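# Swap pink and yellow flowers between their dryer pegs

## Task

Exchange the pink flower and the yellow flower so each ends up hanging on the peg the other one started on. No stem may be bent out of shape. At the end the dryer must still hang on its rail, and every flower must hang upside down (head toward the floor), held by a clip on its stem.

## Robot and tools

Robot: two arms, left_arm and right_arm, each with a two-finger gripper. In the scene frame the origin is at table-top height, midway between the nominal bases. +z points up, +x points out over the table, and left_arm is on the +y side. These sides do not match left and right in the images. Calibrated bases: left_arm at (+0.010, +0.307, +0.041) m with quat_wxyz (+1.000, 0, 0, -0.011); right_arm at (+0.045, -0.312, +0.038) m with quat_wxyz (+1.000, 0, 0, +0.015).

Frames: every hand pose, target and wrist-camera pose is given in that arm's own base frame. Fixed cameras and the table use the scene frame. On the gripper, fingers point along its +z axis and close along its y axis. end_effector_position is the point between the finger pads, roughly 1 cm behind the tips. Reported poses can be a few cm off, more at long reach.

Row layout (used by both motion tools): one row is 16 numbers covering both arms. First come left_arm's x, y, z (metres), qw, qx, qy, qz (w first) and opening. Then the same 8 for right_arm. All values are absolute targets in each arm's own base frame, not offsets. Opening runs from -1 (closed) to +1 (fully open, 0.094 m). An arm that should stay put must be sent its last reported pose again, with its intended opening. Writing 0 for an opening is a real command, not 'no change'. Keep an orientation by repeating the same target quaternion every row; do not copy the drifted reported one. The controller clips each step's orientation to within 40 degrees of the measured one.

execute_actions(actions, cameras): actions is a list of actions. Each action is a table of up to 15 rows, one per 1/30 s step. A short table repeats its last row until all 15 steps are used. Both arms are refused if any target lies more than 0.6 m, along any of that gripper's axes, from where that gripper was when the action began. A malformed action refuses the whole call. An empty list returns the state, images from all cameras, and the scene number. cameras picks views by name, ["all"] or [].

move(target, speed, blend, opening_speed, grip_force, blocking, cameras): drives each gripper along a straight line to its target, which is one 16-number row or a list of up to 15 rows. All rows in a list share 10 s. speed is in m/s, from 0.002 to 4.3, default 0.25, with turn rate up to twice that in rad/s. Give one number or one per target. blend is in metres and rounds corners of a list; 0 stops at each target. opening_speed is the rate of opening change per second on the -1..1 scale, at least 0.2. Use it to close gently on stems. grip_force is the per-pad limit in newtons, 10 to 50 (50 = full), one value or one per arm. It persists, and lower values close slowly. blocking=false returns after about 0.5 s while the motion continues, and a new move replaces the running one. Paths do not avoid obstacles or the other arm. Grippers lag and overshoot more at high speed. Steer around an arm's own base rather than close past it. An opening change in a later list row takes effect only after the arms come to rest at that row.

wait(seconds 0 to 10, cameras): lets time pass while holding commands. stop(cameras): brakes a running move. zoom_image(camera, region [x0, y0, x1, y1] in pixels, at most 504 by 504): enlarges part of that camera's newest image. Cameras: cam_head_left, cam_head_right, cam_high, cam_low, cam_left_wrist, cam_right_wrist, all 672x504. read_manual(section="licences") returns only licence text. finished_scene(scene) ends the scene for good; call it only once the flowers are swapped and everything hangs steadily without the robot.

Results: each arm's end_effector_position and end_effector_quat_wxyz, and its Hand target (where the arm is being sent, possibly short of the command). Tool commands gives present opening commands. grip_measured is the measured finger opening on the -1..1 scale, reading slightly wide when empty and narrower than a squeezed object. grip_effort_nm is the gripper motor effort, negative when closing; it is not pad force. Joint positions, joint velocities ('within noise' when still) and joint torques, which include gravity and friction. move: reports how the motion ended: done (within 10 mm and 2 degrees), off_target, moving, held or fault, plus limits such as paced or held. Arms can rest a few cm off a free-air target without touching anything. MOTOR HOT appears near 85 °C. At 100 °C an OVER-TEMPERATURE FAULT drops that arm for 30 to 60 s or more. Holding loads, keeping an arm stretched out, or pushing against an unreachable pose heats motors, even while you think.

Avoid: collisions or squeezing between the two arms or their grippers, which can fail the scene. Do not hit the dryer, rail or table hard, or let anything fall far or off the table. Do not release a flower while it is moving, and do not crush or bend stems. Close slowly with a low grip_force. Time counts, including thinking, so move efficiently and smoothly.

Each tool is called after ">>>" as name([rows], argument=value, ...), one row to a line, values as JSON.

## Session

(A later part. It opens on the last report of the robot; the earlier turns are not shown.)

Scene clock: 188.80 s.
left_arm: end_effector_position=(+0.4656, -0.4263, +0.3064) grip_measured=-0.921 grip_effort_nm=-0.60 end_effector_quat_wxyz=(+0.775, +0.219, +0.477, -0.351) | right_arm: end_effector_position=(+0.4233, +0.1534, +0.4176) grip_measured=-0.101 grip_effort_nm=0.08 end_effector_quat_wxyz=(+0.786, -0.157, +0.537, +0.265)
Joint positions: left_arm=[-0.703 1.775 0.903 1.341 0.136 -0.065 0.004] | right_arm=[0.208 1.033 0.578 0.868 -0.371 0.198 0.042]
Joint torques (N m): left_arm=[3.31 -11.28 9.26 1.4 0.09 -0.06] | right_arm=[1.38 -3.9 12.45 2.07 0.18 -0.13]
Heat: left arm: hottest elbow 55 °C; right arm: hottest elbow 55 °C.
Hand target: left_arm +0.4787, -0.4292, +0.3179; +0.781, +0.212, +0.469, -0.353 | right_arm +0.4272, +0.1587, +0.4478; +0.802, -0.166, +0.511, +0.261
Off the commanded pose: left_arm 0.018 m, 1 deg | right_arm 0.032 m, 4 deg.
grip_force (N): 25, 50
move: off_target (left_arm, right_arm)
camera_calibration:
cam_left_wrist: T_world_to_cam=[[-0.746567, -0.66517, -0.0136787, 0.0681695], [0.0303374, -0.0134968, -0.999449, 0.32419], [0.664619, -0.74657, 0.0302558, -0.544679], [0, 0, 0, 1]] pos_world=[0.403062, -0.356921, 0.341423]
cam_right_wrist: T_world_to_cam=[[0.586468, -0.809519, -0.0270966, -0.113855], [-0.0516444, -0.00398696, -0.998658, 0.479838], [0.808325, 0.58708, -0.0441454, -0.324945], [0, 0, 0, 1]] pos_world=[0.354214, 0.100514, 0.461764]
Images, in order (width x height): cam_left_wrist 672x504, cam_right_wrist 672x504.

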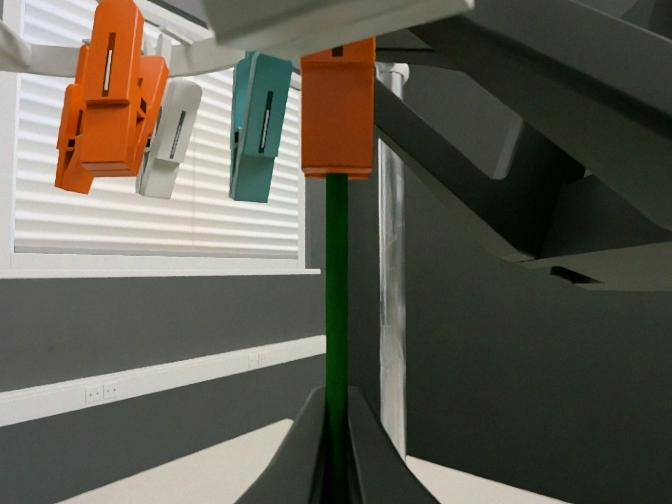

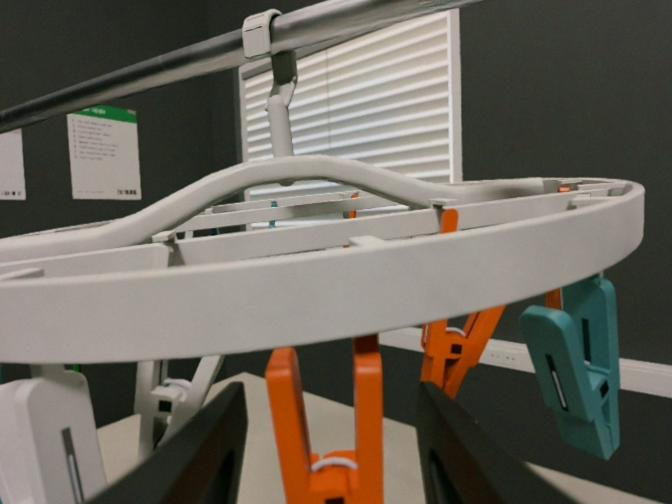

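>>> move(target=[0.4795, -0.4300, 0.318, 0.78092, 0.21236, 0.46922, -0.35342, -1.0, 0.4282, 0.1605, 0.4485, 0.80211, -0.16604, 0.511, 0.26062, -0.9], speed=0.05, opening_speed=0.6, cameras=["cam_right_wrist", "cam_left_wrist"])

Scene clock: 192.87 s.
left_arm: end_effector_position=(+0.4656, -0.4263, +0.3064) grip_measured=-0.921 grip_effort_nm=-0.60 end_effector_quat_wxyz=(+0.775, +0.219, +0.477, -0.351) | right_arm: end_effector_position=(+0.4233, +0.1541, +0.4180) grip_measured=-0.575 grip_effort_nm=-1.03 end_effector_quat_wxyz=(+0.787, -0.157, +0.536, +0.263)
Joint positions: left_arm=[-0.703 1.775 0.903 1.341 0.136 -0.065 0.004] | right_arm=[0.212 1.033 0.579 0.868 -0.365 0.194 0.02]
Joint torques (N m): left_arm=[3.31 -11.28 9.26 1.4 0.09 -0.06] | right_arm=[1.44 -4.01 12.41 1.99 0.06 -0.11]
Heat: left arm: hottest elbow 56 °C; right arm: hottest elbow 55 °C.
Hand target: left_arm +0.4787, -0.4292, +0.3179; +0.781, +0.212, +0.469, -0.353 | right_arm +0.4263, +0.1598, +0.4479; +0.802, -0.166, +0.511, +0.261
Off the commanded pose: left_arm 0.018 m, 1 deg | right_arm 0.032 m, 4 deg.
grip_force (N): 25, 50
move: off_target (left_arm, right_arm)
camera_calibration:
cam_left_wrist: T_world_to_cam=[[-0.746567, -0.66517, -0.0136787, 0.0681695], [0.0303374, -0.0134968, -0.999449, 0.32419], [0.664619, -0.74657, 0.0302558, -0.544679], [0, 0, 0, 1]] pos_world=[0.403062, -0.356921, 0.341423]
cam_right_wrist: T_world_to_cam=[[0.5837, -0.811585, -0.0249977, -0.112565], [-0.0493994, -0.00476536, -0.998768, 0.479366], [0.810466, 0.584215, -0.0428733, -0.326389], [0, 0, 0, 1]] pos_world=[0.353912, 0.10161, 0.461968]
Images, in order (width x height): cam_left_wrist 672x504, cam_right_wrist 672x504.

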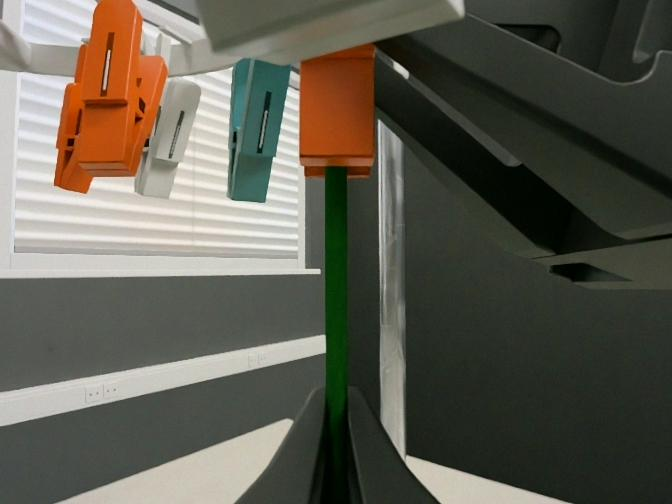

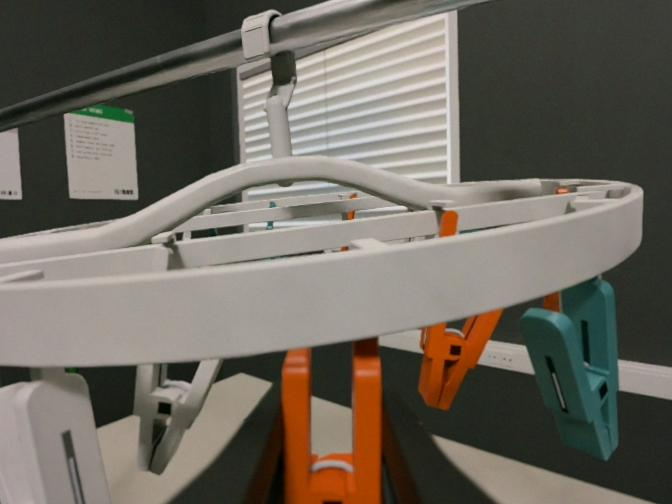

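>>> move(target=[0.4795, -0.4300, 0.282, 0.78092, 0.21236, 0.46922, -0.35342, -1.0, 0.4282, 0.1605, 0.4485, 0.80211, -0.16604, 0.511, 0.26062, -0.9], speed=0.06, cameras=["cam_right_wrist", "cam_left_wrist"])

Scene clock: 196.80 s.
left_arm: end_effector_position=(+0.4704, -0.4304, +0.2691) grip_measured=-0.921 grip_effort_nm=-0.60 end_effector_quat_wxyz=(+0.770, +0.221, +0.486, -0.350) | right_arm: end_effector_position=(+0.4234, +0.1540, +0.4180) grip_measured=-0.576 grip_effort_nm=-1.03 end_effector_quat_wxyz=(+0.787, -0.157, +0.536, +0.263)
Joint positions: left_arm=[-0.703 1.859 0.903 1.405 0.136 -0.065 0.004] | right_arm=[0.212 1.033 0.579 0.868 -0.364 0.193 0.02]
Joint torques (N m): left_arm=[3.37 -12.04 7.83 2.62 0.09 -0.06] | right_arm=[1.55 -4.07 12.36 2.04 0.03 -0.1]
Heat: left arm: hottest elbow 56 °C; right arm: hottest elbow 56 °C.
Hand target: left_arm +0.4789, -0.4295, +0.2819; +0.781, +0.213, +0.469, -0.353 | right_arm +0.4263, +0.1598, +0.4479; +0.802, -0.166, +0.511, +0.261
Off the commanded pose: left_arm 0.016 m, 3 deg | right_arm 0.032 m, 4 deg.
grip_force (N): 25, 50
move: off_target (left_arm, right_arm)
camera_calibration:
cam_left_wrist: T_world_to_cam=[[-0.746741, -0.665026, -0.010815, 0.0678927], [0.014882, -0.000449908, -0.999889, 0.299687], [0.664948, -0.74682, 0.0102329, -0.54457], [0, 0, 0, 1]] pos_world=[0.408349, -0.36141, 0.305961]
cam_right_wrist: T_world_to_cam=[[0.583006, -0.812085, -0.0249249, -0.112384], [-0.0492804, -0.00472419, -0.998774, 0.479322], [0.810972, 0.58352, -0.0427741, -0.326484], [0, 0, 0, 1]] pos_world=[0.353911, 0.101509, 0.461968]
Images, in order (width x height): cam_left_wrist 672x504, cam_right_wrist 672x504.

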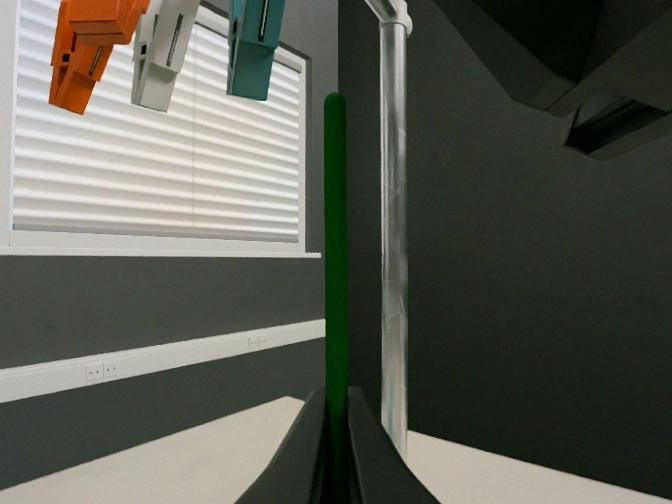

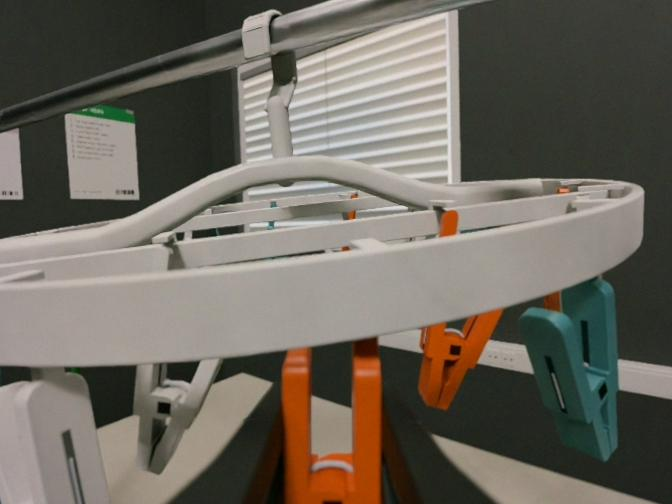

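>>> move([
  [0.4795, -0.4300, 0.282, 0.78092, 0.21236, 0.46922, -0.35342, -1.0, 0.4282, 0.1605, 0.4485, 0.80211, -0.16604, 0.511, 0.26062, -0.1],
  [0.380, -0.3175, 0.285, 0.78092, 0.21236, 0.46922, -0.35342, -1.0, 0.3695, 0.1178, 0.4147, 0.80211, -0.16604, 0.511, 0.26062, -0.1],
], speed=0.15, opening_speed=0.7, cameras=["all"])

Scene clock: 212.17 s.
left_arm: end_effector_position=(+0.3809, -0.3248, +0.2727) grip_measured=-0.921 grip_effort_nm=-0.60 end_effector_quat_wxyz=(+0.769, +0.222, +0.488, -0.350) | right_arm: end_effector_position=(+0.3725, +0.1218, +0.4149) grip_measured=-0.101 grip_effort_nm=0.07 end_effector_quat_wxyz=(+0.800, -0.171, +0.514, +0.258)
Joint positions: left_arm=[-0.638 1.609 0.513 1.546 0.195 -0.093 0.004] | right_arm=[0.116 0.878 0.456 0.904 -0.467 0.222 0.042]
Joint torques (N m): left_arm=[3.37 -9.76 4.45 2.61 0.1 -0.07] | right_arm=[-0.21 -2.55 7.53 2.25 0.05 0.18]
Heat: left arm: hottest elbow 54 °C; right arm: hottest elbow 57 °C.
Hand target: left_arm +0.3800, -0.3177, +0.2851; +0.778, +0.214, +0.474, -0.352 | right_arm +0.3695, +0.1179, +0.4148; +0.802, -0.166, +0.511, +0.261
Off the commanded pose: left_arm 0.014 m, 3 deg | right_arm 0.005 m, 1 deg.
joint sent to its limit (left arm) — joint 4 (wrist pitch), upper limit. The joint targets still meet the commanded pose.
grip_force (N): 25, 50
move: off_target (left_arm)
camera_calibration:
cam_left_wrist: T_world_to_cam=[[-0.746549, -0.665255, -0.0100002, 0.0708218], [0.0114764, 0.00215223, -0.999932, 0.306739], [0.665231, -0.746613, 0.00602801, -0.405113], [0, 0, 0, 1]] pos_world=[0.318846, -0.256009, 0.309869]
cam_right_wrist: T_world_to_cam=[[0.589723, -0.807386, 0.0188278, -0.130191], [0.00937077, -0.0164708, -0.99982, 0.453683], [0.807551, 0.589793, -0.00214736, -0.28292], [0, 0, 0, 1]] pos_world=[0.300998, 0.0692224, 0.455445]

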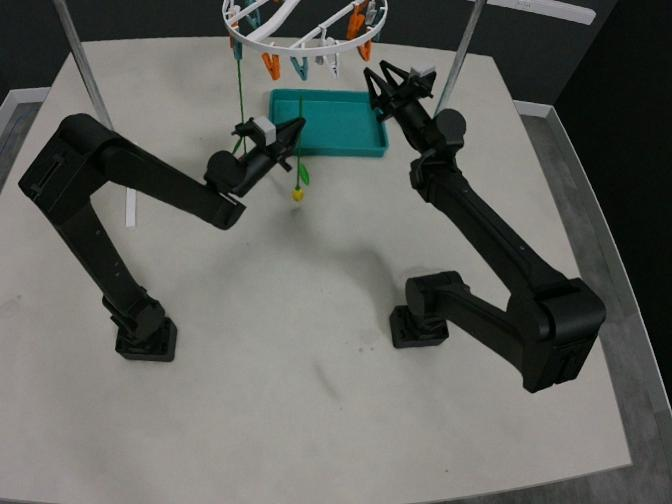

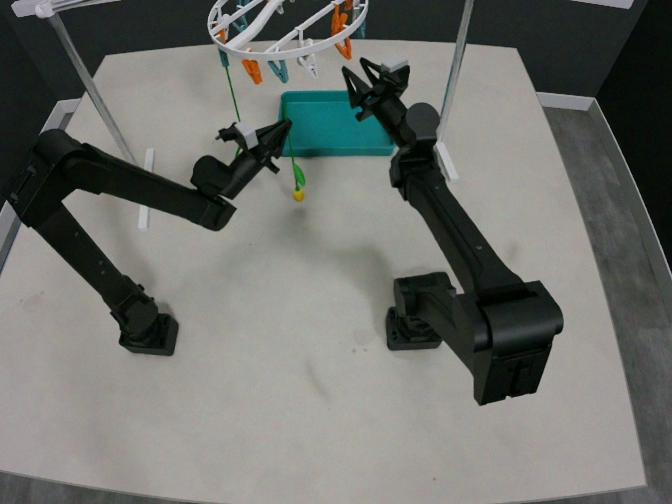

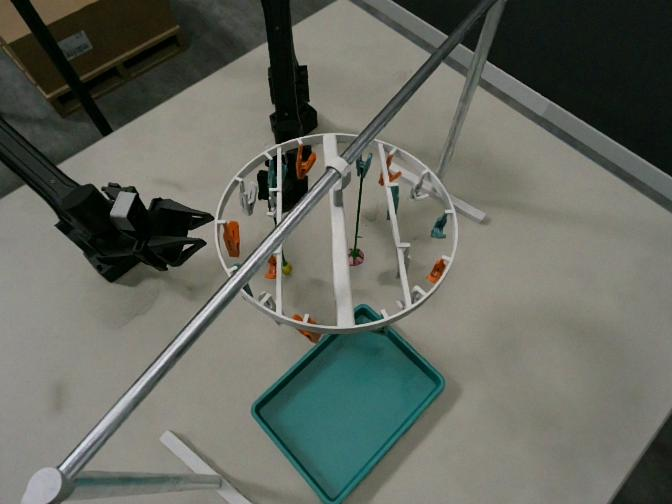

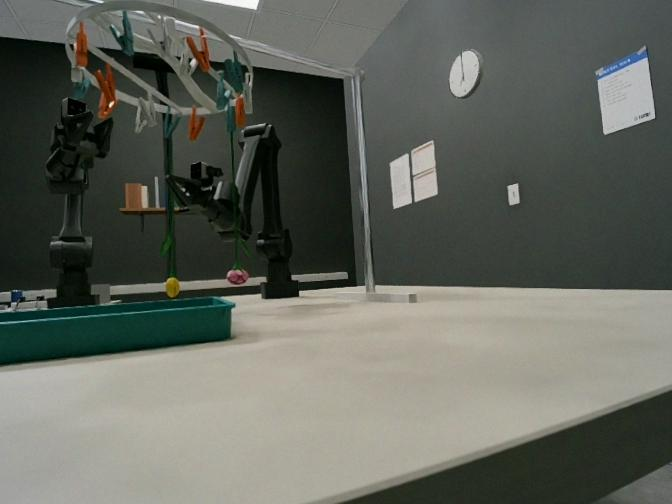

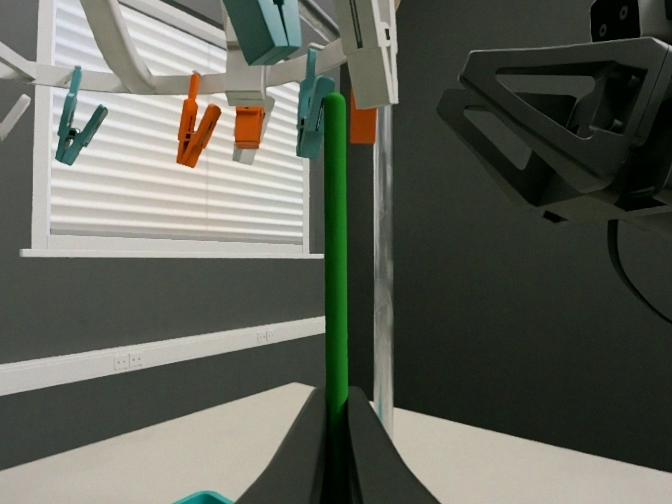

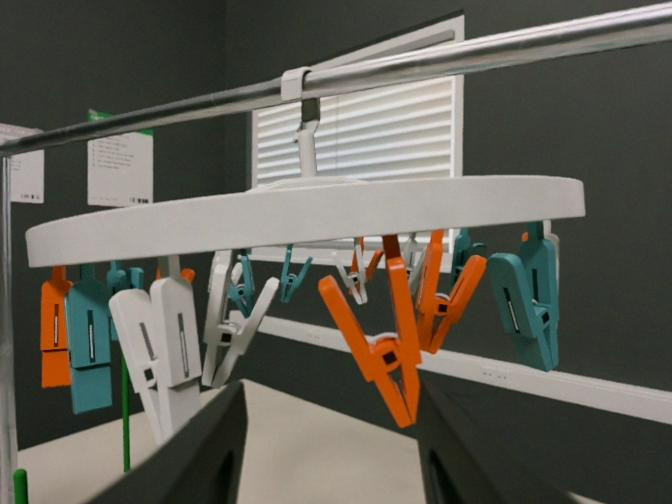

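>>> move([
  [0.360, -0.170, 0.265, 0.6540, 0.3119, 0.5992, -0.3404, -1.0, 0.345, 0.140, 0.415, 0.80211, -0.16604, 0.511, 0.26062, -0.1],
  [0.330, -0.010, 0.22, 0.3660, 0.4532, 0.7849, -0.2113, -1.0, 0.250, 0.260, 0.415, 0.8306, -0.0933, 0.5291, 0.1464, -0.1],
  [0.330, -0.010, 0.10, 0.1874, 0.4882, 0.8455, -0.1082, -1.0, 0.360, 0.425, 0.420, 0.7566, 0.1005, 0.6349, -0.1198, -0.1],
], speed=0.3, blend=[0.04, 0.04, 0], cameras=["all"])

Scene clock: 244.57 s.
left_arm: end_effector_position=(+0.3272, -0.0073, +0.1031) grip_measured=-0.921 grip_effort_nm=-0.60 end_effector_quat_wxyz=(+0.188, +0.487, +0.846, -0.108) | right_arm: end_effector_position=(+0.3546, +0.4183, +0.4079) grip_measured=-0.101 grip_effort_nm=0.07 end_effector_quat_wxyz=(+0.753, +0.085, +0.641, -0.123)
Joint positions: left_arm=[0.194 1.19 0.718 -0.948 0.413 1.208 0.004] | right_arm=[1.186 1.69 1.188 1.57 1.383 -1.09 0.042]
Joint torques (N m): left_arm=[1.73 -4.72 7.16 1.28 0.21 -0.06] | right_arm=[0.21 -14.33 10.85 0.98 -0.69 -0.12]
Heat: left arm: hottest elbow 49 °C; right arm: hottest elbow 53 °C.
Hand target: left_arm +0.3300, -0.0099, +0.1001; +0.188, +0.488, +0.845, -0.108 | right_arm +0.3596, +0.4242, +0.4198; +0.756, +0.098, +0.637, -0.117
Off the commanded pose: left_arm 0.005 m, 0 deg | right_arm 0.015 m, 2 deg.
joint sent to its limit (right arm) — joint 4 (wrist pitch), upper limit. The joint targets still meet the commanded pose.
grip_force (N): 25, 50
move: off_target (right_arm)
camera_calibration:
cam_left_wrist: T_world_to_cam=[[-0.870096, -0.492765, -0.0107239, 0.282057], [-0.492756, 0.87016, -0.0037193, 0.205769], [0.0111642, 0.0020481, -0.999936, 0.191864], [0, 0, 0, 1]] pos_world=[0.344669, -0.0404571, 0.195642]
cam_right_wrist: T_world_to_cam=[[-0.290089, -0.956222, 0.0385654, 0.486027], [-0.260866, 0.0402383, -0.964536, 0.509493], [0.920759, -0.289861, -0.261119, -0.00990302], [0, 0, 0, 1]] pos_world=[0.283019, 0.441378, 0.470095]

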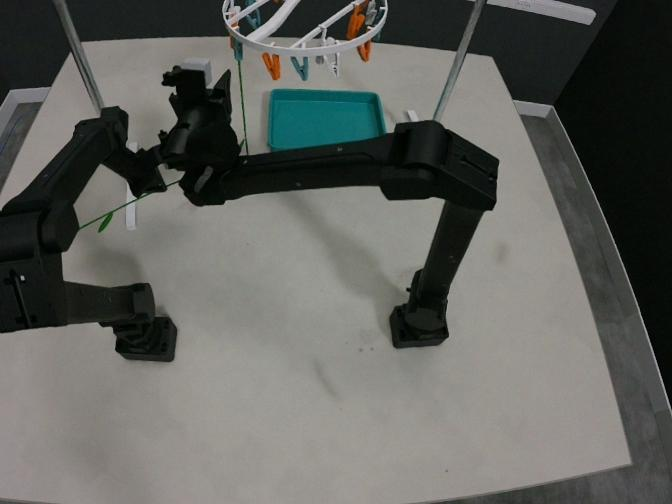

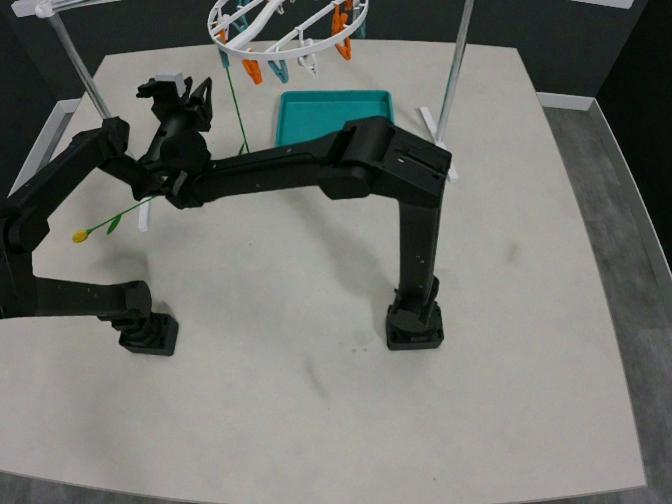

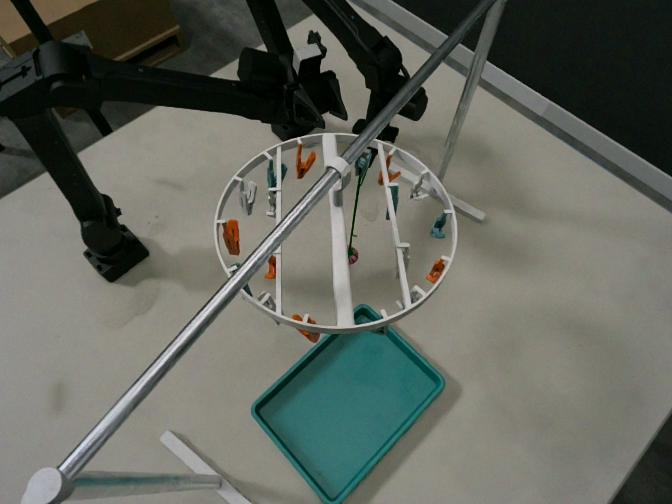

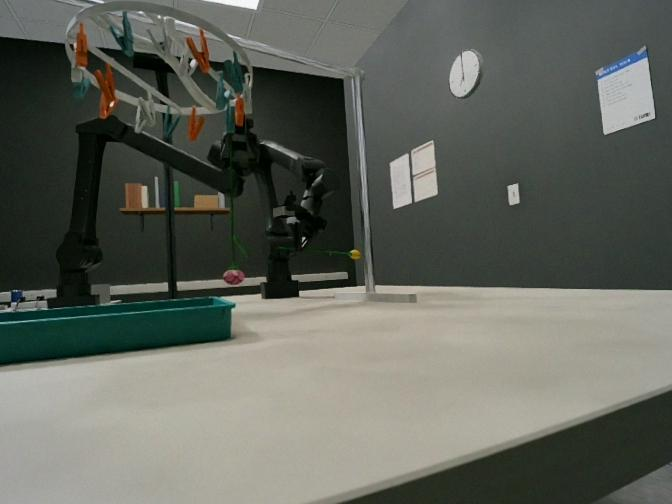

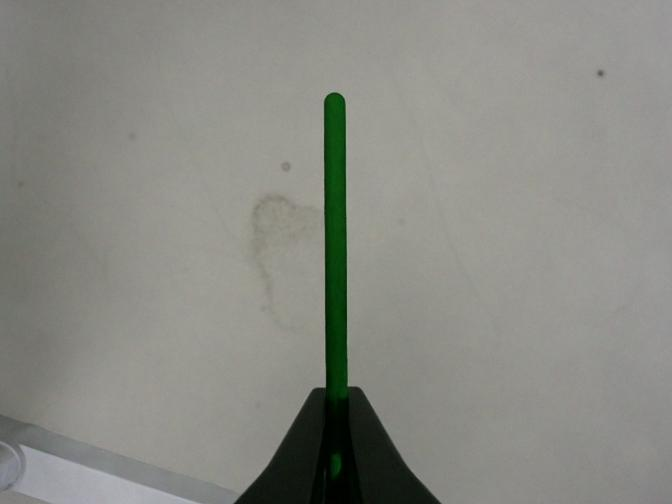

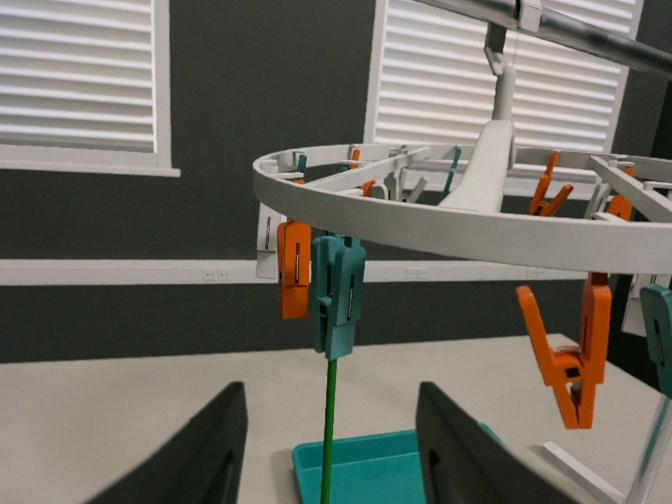

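>>> zoom_image(camera="cam_right_wrist", region=[240, 200, 440, 380])

Scaled by 2.520 from the camera's 672x504 image, which has a finer 960x720 frame.

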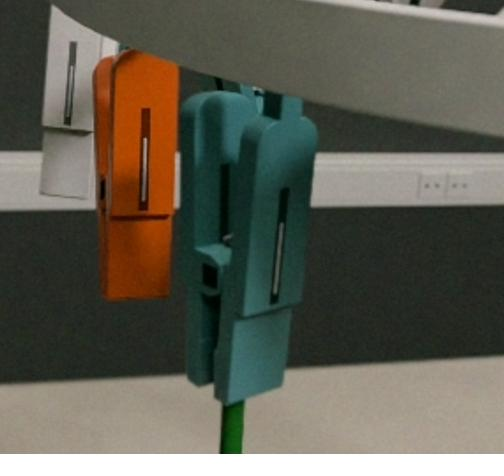

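>>> zoom_image(camera="cam_low", region=[205, 60, 275, 150])

>>> zoom_image(camera="cam_high", region=[320, 130, 420, 210])

>>> zoom_image(camera="cam_head_left", region=[210, 20, 310, 100])

Scaled by 5.600 from the camera's 672x504 image, which has a finer 960x720 frame.

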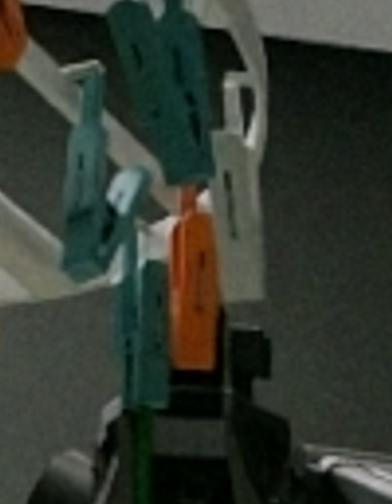

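Scaled by 5.040 from the camera's 672x504 image, which has a finer 960x720 frame.

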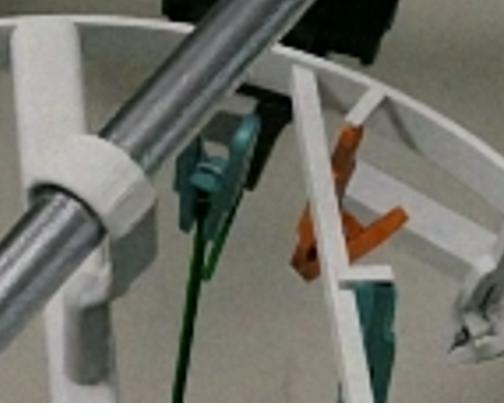

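Scaled by 5.040 from the camera's 672x504 image, which has a finer 960x720 frame.

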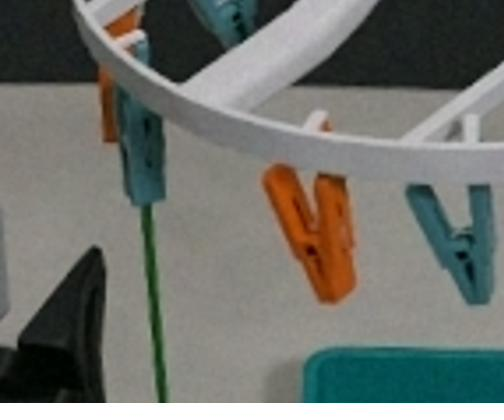

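>>> zoom_image(camera="cam_high", region=[345, 145, 385, 195])

>>> zoom_image(camera="cam_right_wrist", region=[295, 225, 385, 375])

Scaled by 10.080 from the camera's 672x504 image, which has a finer 960x720 frame.

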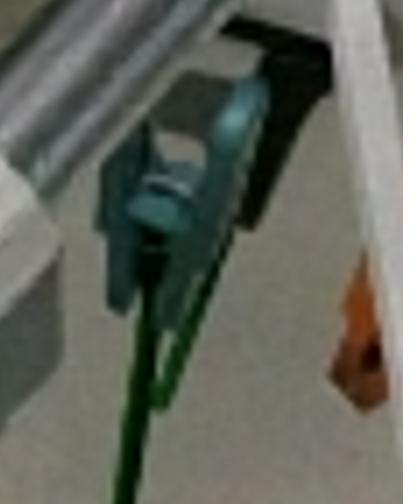

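Scaled by 3.360 from the camera's 672x504 image, which has a finer 960x720 frame.

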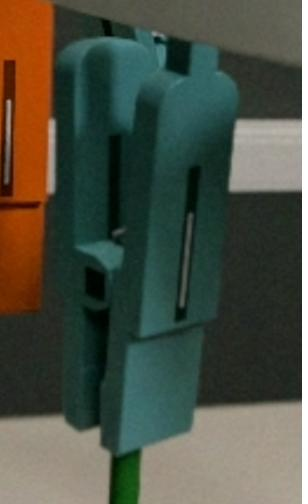

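>>> move([
  [0.330, -0.010, 0.10, 0.1874, 0.4882, 0.8455, -0.1082, -1.0, 0.250, 0.260, 0.415, 0.8306, -0.0933, 0.5291, 0.1464, -0.1],
  [0.352, -0.089, 0.06, 0.2157, 0.0766, 0.9733, -0.0170, -1.0, 0.250, 0.250, 0.415, 0.8306, -0.0933, 0.5291, 0.1464, 0.0],
  [0.352, -0.089, -0.018, 0.2157, 0.0766, 0.9733, -0.0170, -1.0, 0.250, 0.250, 0.415, 0.8306, -0.0933, 0.5291, 0.1464, 0.0],
], speed=[0.3, 0.25, 0.12], blend=[0.04, 0.02, 0], cameras=["cam_head_left", "cam_left_wrist", "cam_low", "cam_right_wrist"])

Scene clock: 324.50 s.
left_arm: end_effector_position=(+0.3499, -0.0846, -0.0161) grip_measured=-0.921 grip_effort_nm=-0.60 end_effector_quat_wxyz=(+0.212, +0.076, +0.974, -0.016) | right_arm: end_effector_position=(+0.2482, +0.2538, +0.4193) grip_measured=-0.001 grip_effort_nm=0.08 end_effector_quat_wxyz=(+0.833, -0.096, +0.526, +0.146)
Joint positions: left_arm=[-0.257 1.41 0.483 -0.217 -0.044 -0.092 0.004] | right_arm=[1.105 0.805 0.412 0.969 0.664 -0.388 0.047]
Joint torques (N m): left_arm=[1.73 -5.6 5.42 2.04 -0.1 -0.06] | right_arm=[-0.44 -1.49 7.53 1.1 -0.32 0.19]
Heat: left arm: hottest elbow 50 °C; right arm: hottest elbow 56 °C.
Hand target: left_arm +0.3520, -0.0890, -0.0178; +0.216, +0.077, +0.973, -0.017 | right_arm +0.2500, +0.2501, +0.4150; +0.831, -0.093, +0.529, +0.146
Off the commanded pose: left_arm 0.005 m, 0 deg | right_arm 0.006 m, 1 deg.
grip_force (N): 25, 50
move: done; blend cut to 0 m at target 2
camera_calibration:
cam_left_wrist: T_world_to_cam=[[-0.165158, -0.98619, -0.0123015, -0.0259924], [-0.98626, 0.165096, 0.00594022, 0.396999], [-0.00382727, 0.0131135, -0.999907, 0.0787334], [0, 0, 0, 1]] pos_world=[0.387552, -0.0922088, 0.076048]
cam_right_wrist: T_world_to_cam=[[0.344747, -0.938548, 0.0166414, 0.144635], [0.0198974, -0.0104178, -0.999748, 0.457186], [0.938485, 0.344991, 0.0150832, -0.237986], [0, 0, 0, 1]] pos_world=[0.164387, 0.222613, 0.458253]
Images, in order (width x height): cam_head_left 672x504, cam_low 672x504, cam_left_wrist 672x504, cam_right_wrist 672x504.

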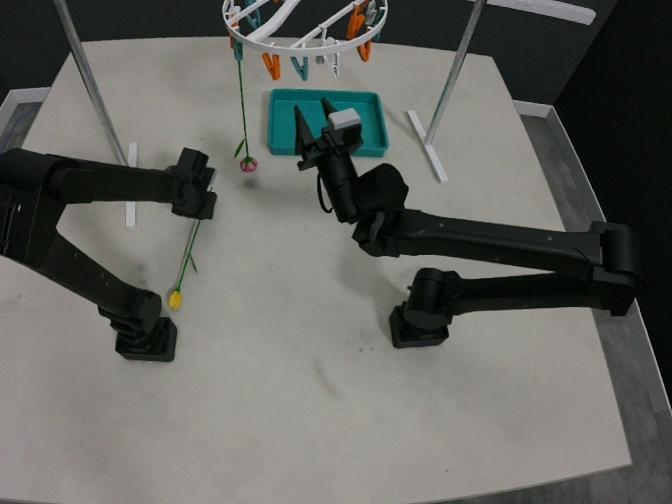

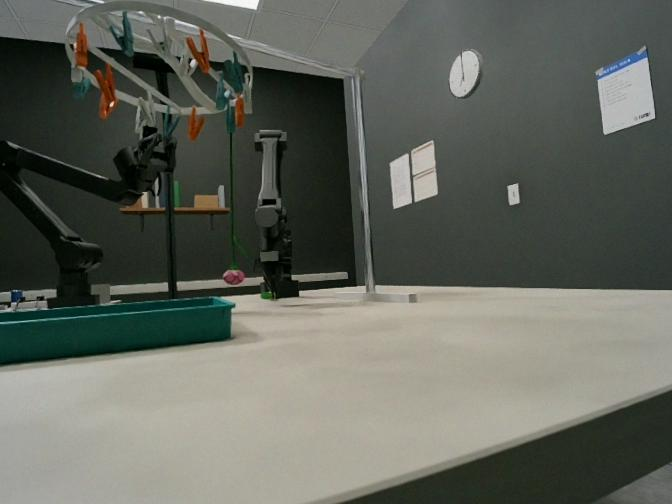

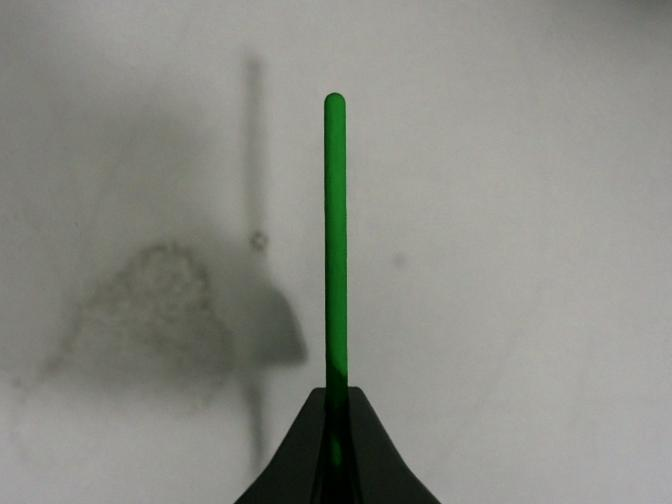

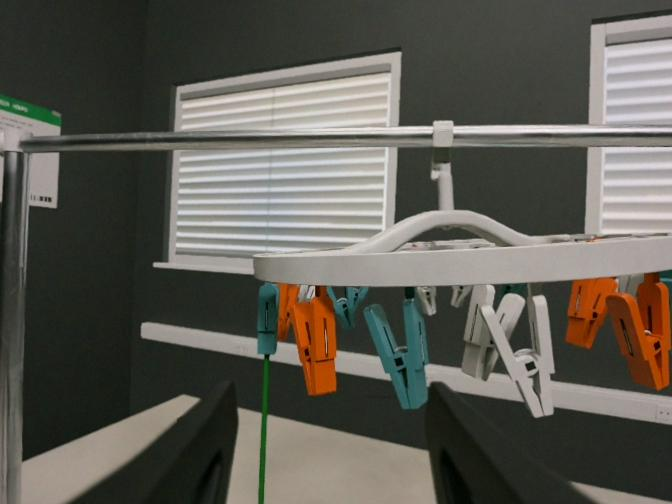

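>>> move([
  [0.352, -0.089, -0.030, 0.2157, 0.0766, 0.9733, -0.0170, -1.0, 0.300, 0.310, 0.36, 0.8442, -0.0894, 0.5072, 0.1488, 0.0],
  [0.352, -0.089, -0.030, 0.2157, 0.0766, 0.9733, -0.0170, -0.5, 0.378, 0.366, 0.318, 0.8442, -0.0894, 0.5072, 0.1488, 0.0],
], speed=[0.2, 0.2], opening_speed=0.6, cameras=["cam_head_left", "cam_left_wrist", "cam_right_wrist"])

Scene clock: 340.13 s.
left_arm: end_effector_position=(+0.3514, -0.0850, -0.0272) grip_measured=-0.502 grip_effort_nm=0.06 end_effector_quat_wxyz=(+0.213, +0.076, +0.974, -0.016) | right_arm: end_effector_position=(+0.3696, +0.3620, +0.3033) grip_measured=-0.001 grip_effort_nm=0.07 end_effector_quat_wxyz=(+0.836, -0.109, +0.520, +0.137)
Joint positions: left_arm=[-0.257 1.452 0.476 -0.166 -0.044 -0.092 0.023] | right_arm=[0.941 1.598 0.622 1.497 0.509 -0.316 0.047]
Joint torques (N m): left_arm=[1.73 -5.83 4.93 2.03 -0.1 -0.06] | right_arm=[-0.32 -10.17 8.39 2.19 -0.25 0.19]
Heat: left arm: hottest elbow 49 °C; right arm: hottest elbow 53 °C.
Hand target: left_arm +0.3520, -0.0890, -0.0298; +0.216, +0.077, +0.973, -0.017 | right_arm +0.3775, +0.3653, +0.3179; +0.844, -0.090, +0.507, +0.149
Off the commanded pose: left_arm 0.005 m, 0 deg | right_arm 0.017 m, 3 deg.
grip_force (N): 25, 50
move: off_target (right_arm)
camera_calibration:
cam_left_wrist: T_world_to_cam=[[-0.165128, -0.986199, -0.0120404, -0.0262545], [-0.986271, 0.1651, 0.00326044, 0.398472], [-0.00122756, 0.0124135, -0.999922, 0.0666666], [0, 0, 0, 1]] pos_world=[0.388748, -0.0925076, 0.0650461]
cam_right_wrist: T_world_to_cam=[[0.343607, -0.93783, 0.0490746, 0.196563], [0.0375153, -0.0385071, -0.998554, 0.343288], [0.938364, 0.344951, 0.0219517, -0.389507], [0, 0, 0, 1]] pos_world=[0.28508, 0.331922, 0.341696]
Images, in order (width x height): cam_head_left 672x504, cam_left_wrist 672x504, cam_right_wrist 672x504.

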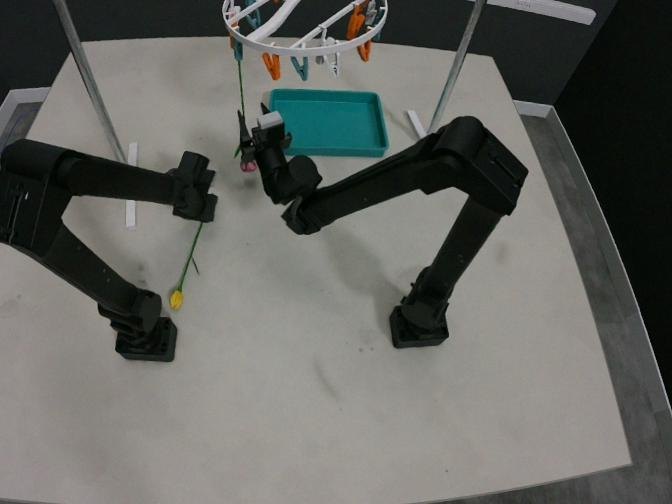

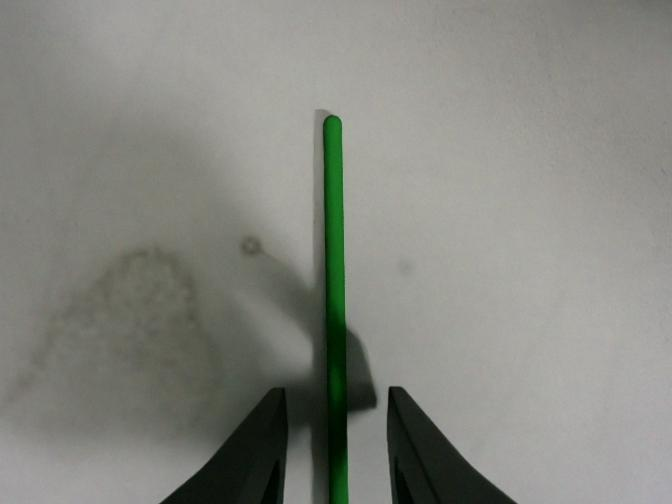

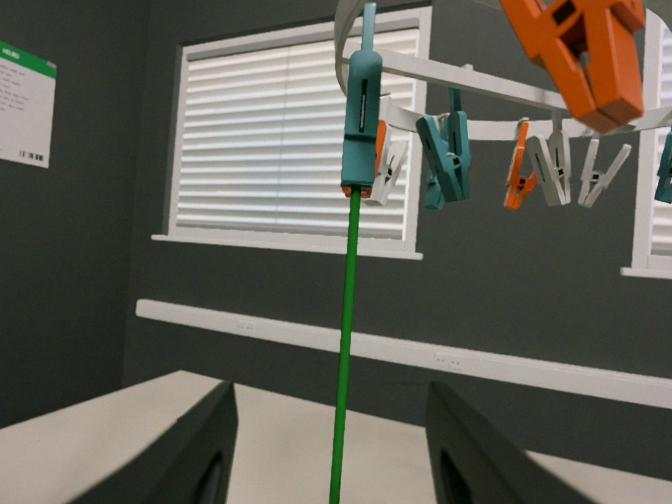

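>>> move([
  [0.318, -0.084, 0.045, 0.2157, 0.0766, 0.9733, -0.0170, -0.4, 0.456, 0.3915, 0.316, 0.8442, -0.0894, 0.5072, 0.1488, 0.0],
  [0.330, 0.010, 0.27, 0.4967, 0.4096, 0.7094, -0.2868, -0.4, 0.456, 0.3915, 0.316, 0.8442, -0.0894, 0.5072, 0.1488, 0.0],
  [0.452, -0.114, 0.394, 0.6275, 0.3687, 0.5266, -0.4394, -0.1, 0.456, 0.3915, 0.316, 0.8442, -0.0894, 0.5072, 0.1488, 0.0],
], speed=[0.12, 0.35, 0.3], blend=[0.01, 0.04, 0], cameras=["cam_left_wrist", "cam_right_wrist", "cam_head_left"])

Scene clock: 395.53 s.
left_arm: end_effector_position=(+0.4399, -0.1099, +0.3733) grip_measured=-0.102 grip_effort_nm=0.06 end_effector_quat_wxyz=(+0.530, +0.454, +0.543, -0.468) | right_arm: end_effector_position=(+0.4445, +0.3858, +0.3081) grip_measured=-0.001 grip_effort_nm=0.07 end_effector_quat_wxyz=(+0.841, -0.100, +0.512, +0.142)
Joint positions: left_arm=[0.15 1.359 1.156 -0.864 1.57 1.039 0.042] | right_arm=[0.837 1.727 0.816 1.433 0.421 -0.255 0.047]
Joint torques (N m): left_arm=[1.79 -8 12.27 1.35 0.69 -0.06] | right_arm=[-0.15 -13.16 8.99 1.2 -0.22 0.18]
Heat: left arm: hottest elbow 46 °C; right arm: hottest elbow 52 °C.
Hand target: left_arm +0.4501, -0.1131, +0.3937; +0.538, +0.469, +0.529, -0.460 | right_arm +0.4554, +0.3910, +0.3161; +0.844, -0.090, +0.507, +0.149
Off the commanded pose: left_arm 0.024 m, 15 deg | right_arm 0.015 m, 2 deg.
joint sent to its limit (left arm) — joint 5 (wrist yaw), upper limit. The joint targets are off in orientation, not in position.
grip_force (N): 25, 50
move: off_target (left_arm, right_arm); target 3's new opening was sent with left_arm's hand 0.025 m and 15 deg from that target
camera_calibration:
cam_left_wrist: T_world_to_cam=[[-0.98778, -0.15525, 0.0137528, 0.412245], [-0.0778054, 0.414726, -0.906614, 0.45602], [0.135048, -0.896604, -0.421738, 0.0918886], [0, 0, 0, 1]] pos_world=[0.430279, -0.0427349, 0.446517]
cam_right_wrist: T_world_to_cam=[[0.342336, -0.939031, 0.0320517, 0.199206], [0.0522132, -0.0150473, -0.998523, 0.330557], [0.938126, 0.343503, 0.0438786, -0.474167], [0, 0, 0, 1]] pos_world=[0.359374, 0.354913, 0.344489]
Images, in order (width x height): cam_head_left 672x504, cam_left_wrist 672x504, cam_right_wrist 672x504.

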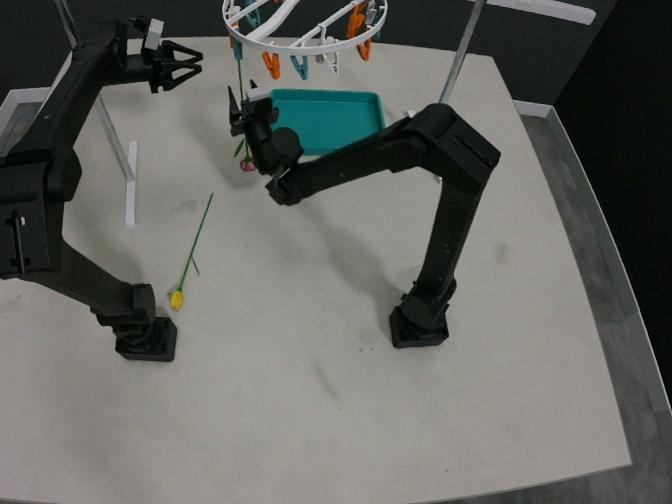

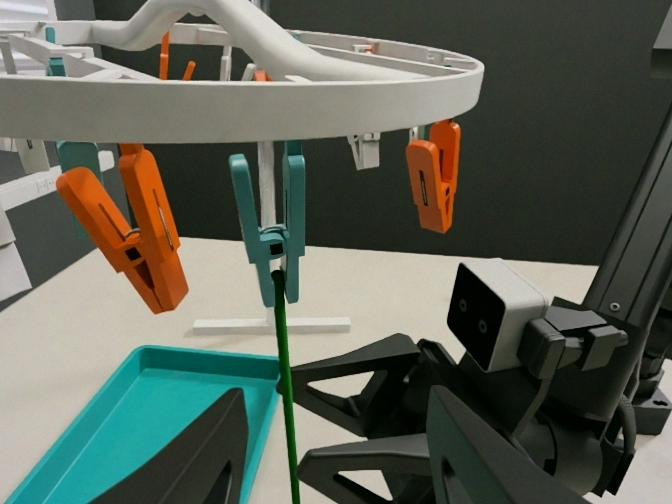

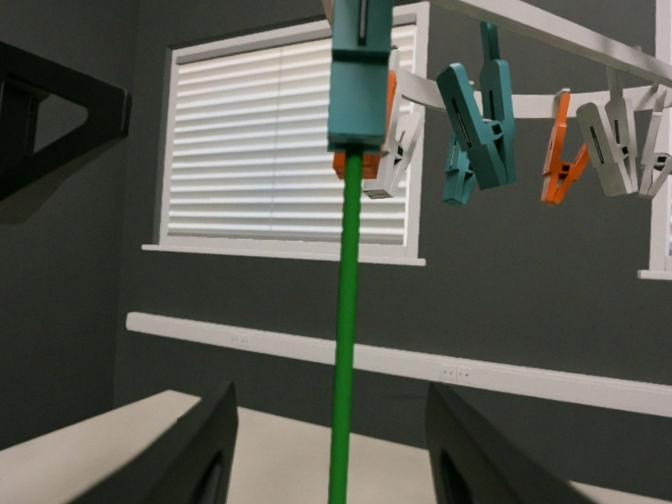

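>>> move([
  [0.452, -0.114, 0.394, 0.6275, 0.3687, 0.5266, -0.4394, -0.1, 0.456, 0.3915, 0.316, 0.8442, -0.0894, 0.5072, 0.1488, -1.0],
  [0.4715, -0.153, 0.413, 0.6275, 0.3687, 0.5266, -0.4394, -0.1, 0.456, 0.3915, 0.316, 0.8442, -0.0894, 0.5072, 0.1488, -1.0],
], speed=[0.05, 0.1], grip_force=[50, 27], opening_speed=0.7, cameras=["cam_left_wrist", "cam_right_wrist"])

Scene clock: 420.27 s.
left_arm: end_effector_position=(+0.4595, -0.1474, +0.3929) grip_measured=-0.102 grip_effort_nm=0.06 end_effector_quat_wxyz=(+0.507, +0.479, +0.525, -0.488) | right_arm: end_effector_position=(+0.4445, +0.3858, +0.3081) grip_measured=-0.923 grip_effort_nm=-0.61 end_effector_quat_wxyz=(+0.841, -0.099, +0.513, +0.143)
Joint positions: left_arm=[0.059 1.419 1.267 -0.855 1.559 0.98 0.042] | right_arm=[0.837 1.727 0.816 1.433 0.421 -0.253 0.004]
Joint torques (N m): left_arm=[1.79 -9 12.38 1.73 0.45 -0.04] | right_arm=[0.03 -13.1 8.92 1.26 -0.22 0.15]
Heat: left arm: hottest elbow 58 °C; right arm: hottest elbow 49 °C.
Hand target: left_arm +0.4696, -0.1519, +0.4127; +0.517, +0.495, +0.511, -0.476 | right_arm +0.4554, +0.3910, +0.3161; +0.844, -0.089, +0.507, +0.149
Off the commanded pose: left_arm 0.024 m, 20 deg | right_arm 0.015 m, 1 deg.
grip_force (N): 50, 27
move: off_target (left_arm, right_arm)
camera_calibration:
cam_left_wrist: T_world_to_cam=[[-0.997378, -0.0711426, 0.0132504, 0.44253], [-0.042541, 0.428281, -0.902644, 0.475219], [0.0585415, -0.900841, -0.430185, 0.10169], [0, 0, 0, 1]] pos_world=[0.455633, -0.080438, 0.466835]
cam_right_wrist: T_world_to_cam=[[0.343326, -0.938735, 0.0300704, 0.199206], [0.0515705, -0.0131265, -0.998583, 0.330117], [0.9378, 0.34439, 0.0439044, -0.4744], [0, 0, 0, 1]] pos_world=[0.359475, 0.354713, 0.344487]
Images, in order (width x height): cam_left_wrist 672x504, cam_right_wrist 672x504.

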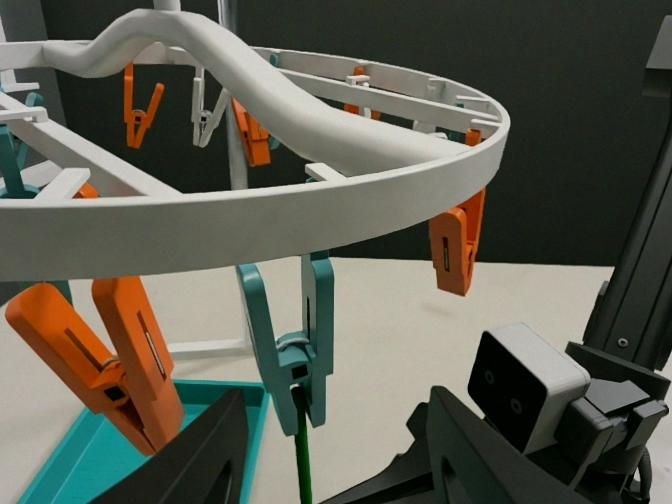

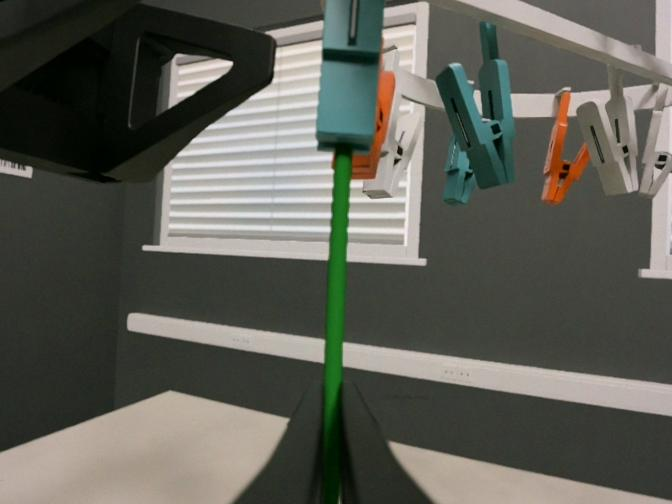

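>>> move(target=[0.4695, -0.150, 0.413, 0.6275, 0.3687, 0.5266, -0.4394, -0.1, 0.456, 0.3915, 0.316, 0.8442, -0.0894, 0.5072, 0.1488, -1.0], speed=0.15, cameras=["cam_left_wrist"])

Scene clock: 433.00 s.
left_arm: end_effector_position=(+0.4679, -0.1445, +0.4165) grip_measured=-0.102 grip_effort_nm=0.06 end_effector_quat_wxyz=(+0.630, +0.368, +0.528, -0.433) | right_arm: end_effector_position=(+0.4445, +0.3858, +0.3081) grip_measured=-0.923 grip_effort_nm=-0.61 end_effector_quat_wxyz=(+0.841, -0.099, +0.513, +0.143)
Joint positions: left_arm=[0.04 1.33 0.889 0.944 1.21 -0.469 0.042] | right_arm=[0.837 1.727 0.816 1.433 0.421 -0.253 0.004]
Joint torques (N m): left_arm=[1.67 -7.18 7.79 2.03 -0.35 -0.06] | right_arm=[-0.15 -13.1 8.95 1.24 -0.21 0.16]
Heat: left arm: hottest elbow 58 °C; right arm: hottest elbow 48 °C.
Hand target: left_arm +0.4693, -0.1499, +0.4131; +0.628, +0.369, +0.527, -0.439 | right_arm +0.4554, +0.3910, +0.3161; +0.844, -0.089, +0.507, +0.149
Off the commanded pose: left_arm 0.007 m, 1 deg | right_arm 0.015 m, 1 deg.
grip_force (N): 50, 27
move: off_target (right_arm)
camera_calibration:
cam_left_wrist: T_world_to_cam=[[-0.932828, -0.359827, -0.0188698, 0.392189], [-0.0767707, 0.249644, -0.96529, 0.511848], [0.352048, -0.899001, -0.260499, -0.0937661], [0, 0, 0, 1]] pos_world=[0.43815, -0.0709554, 0.477056]
Images, in order (width x height): cam_left_wrist 672x504.

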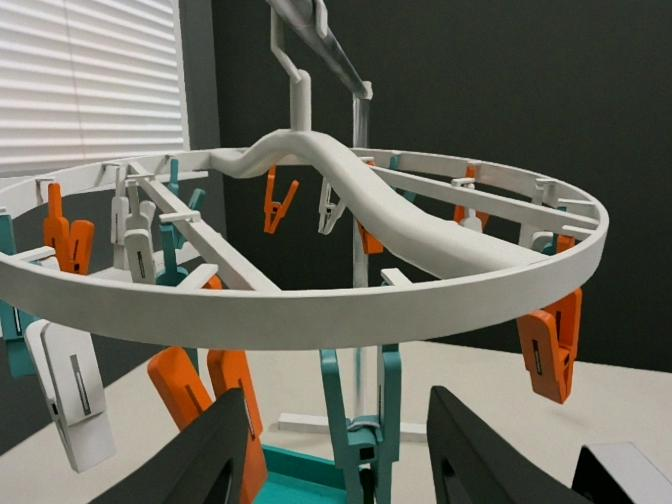

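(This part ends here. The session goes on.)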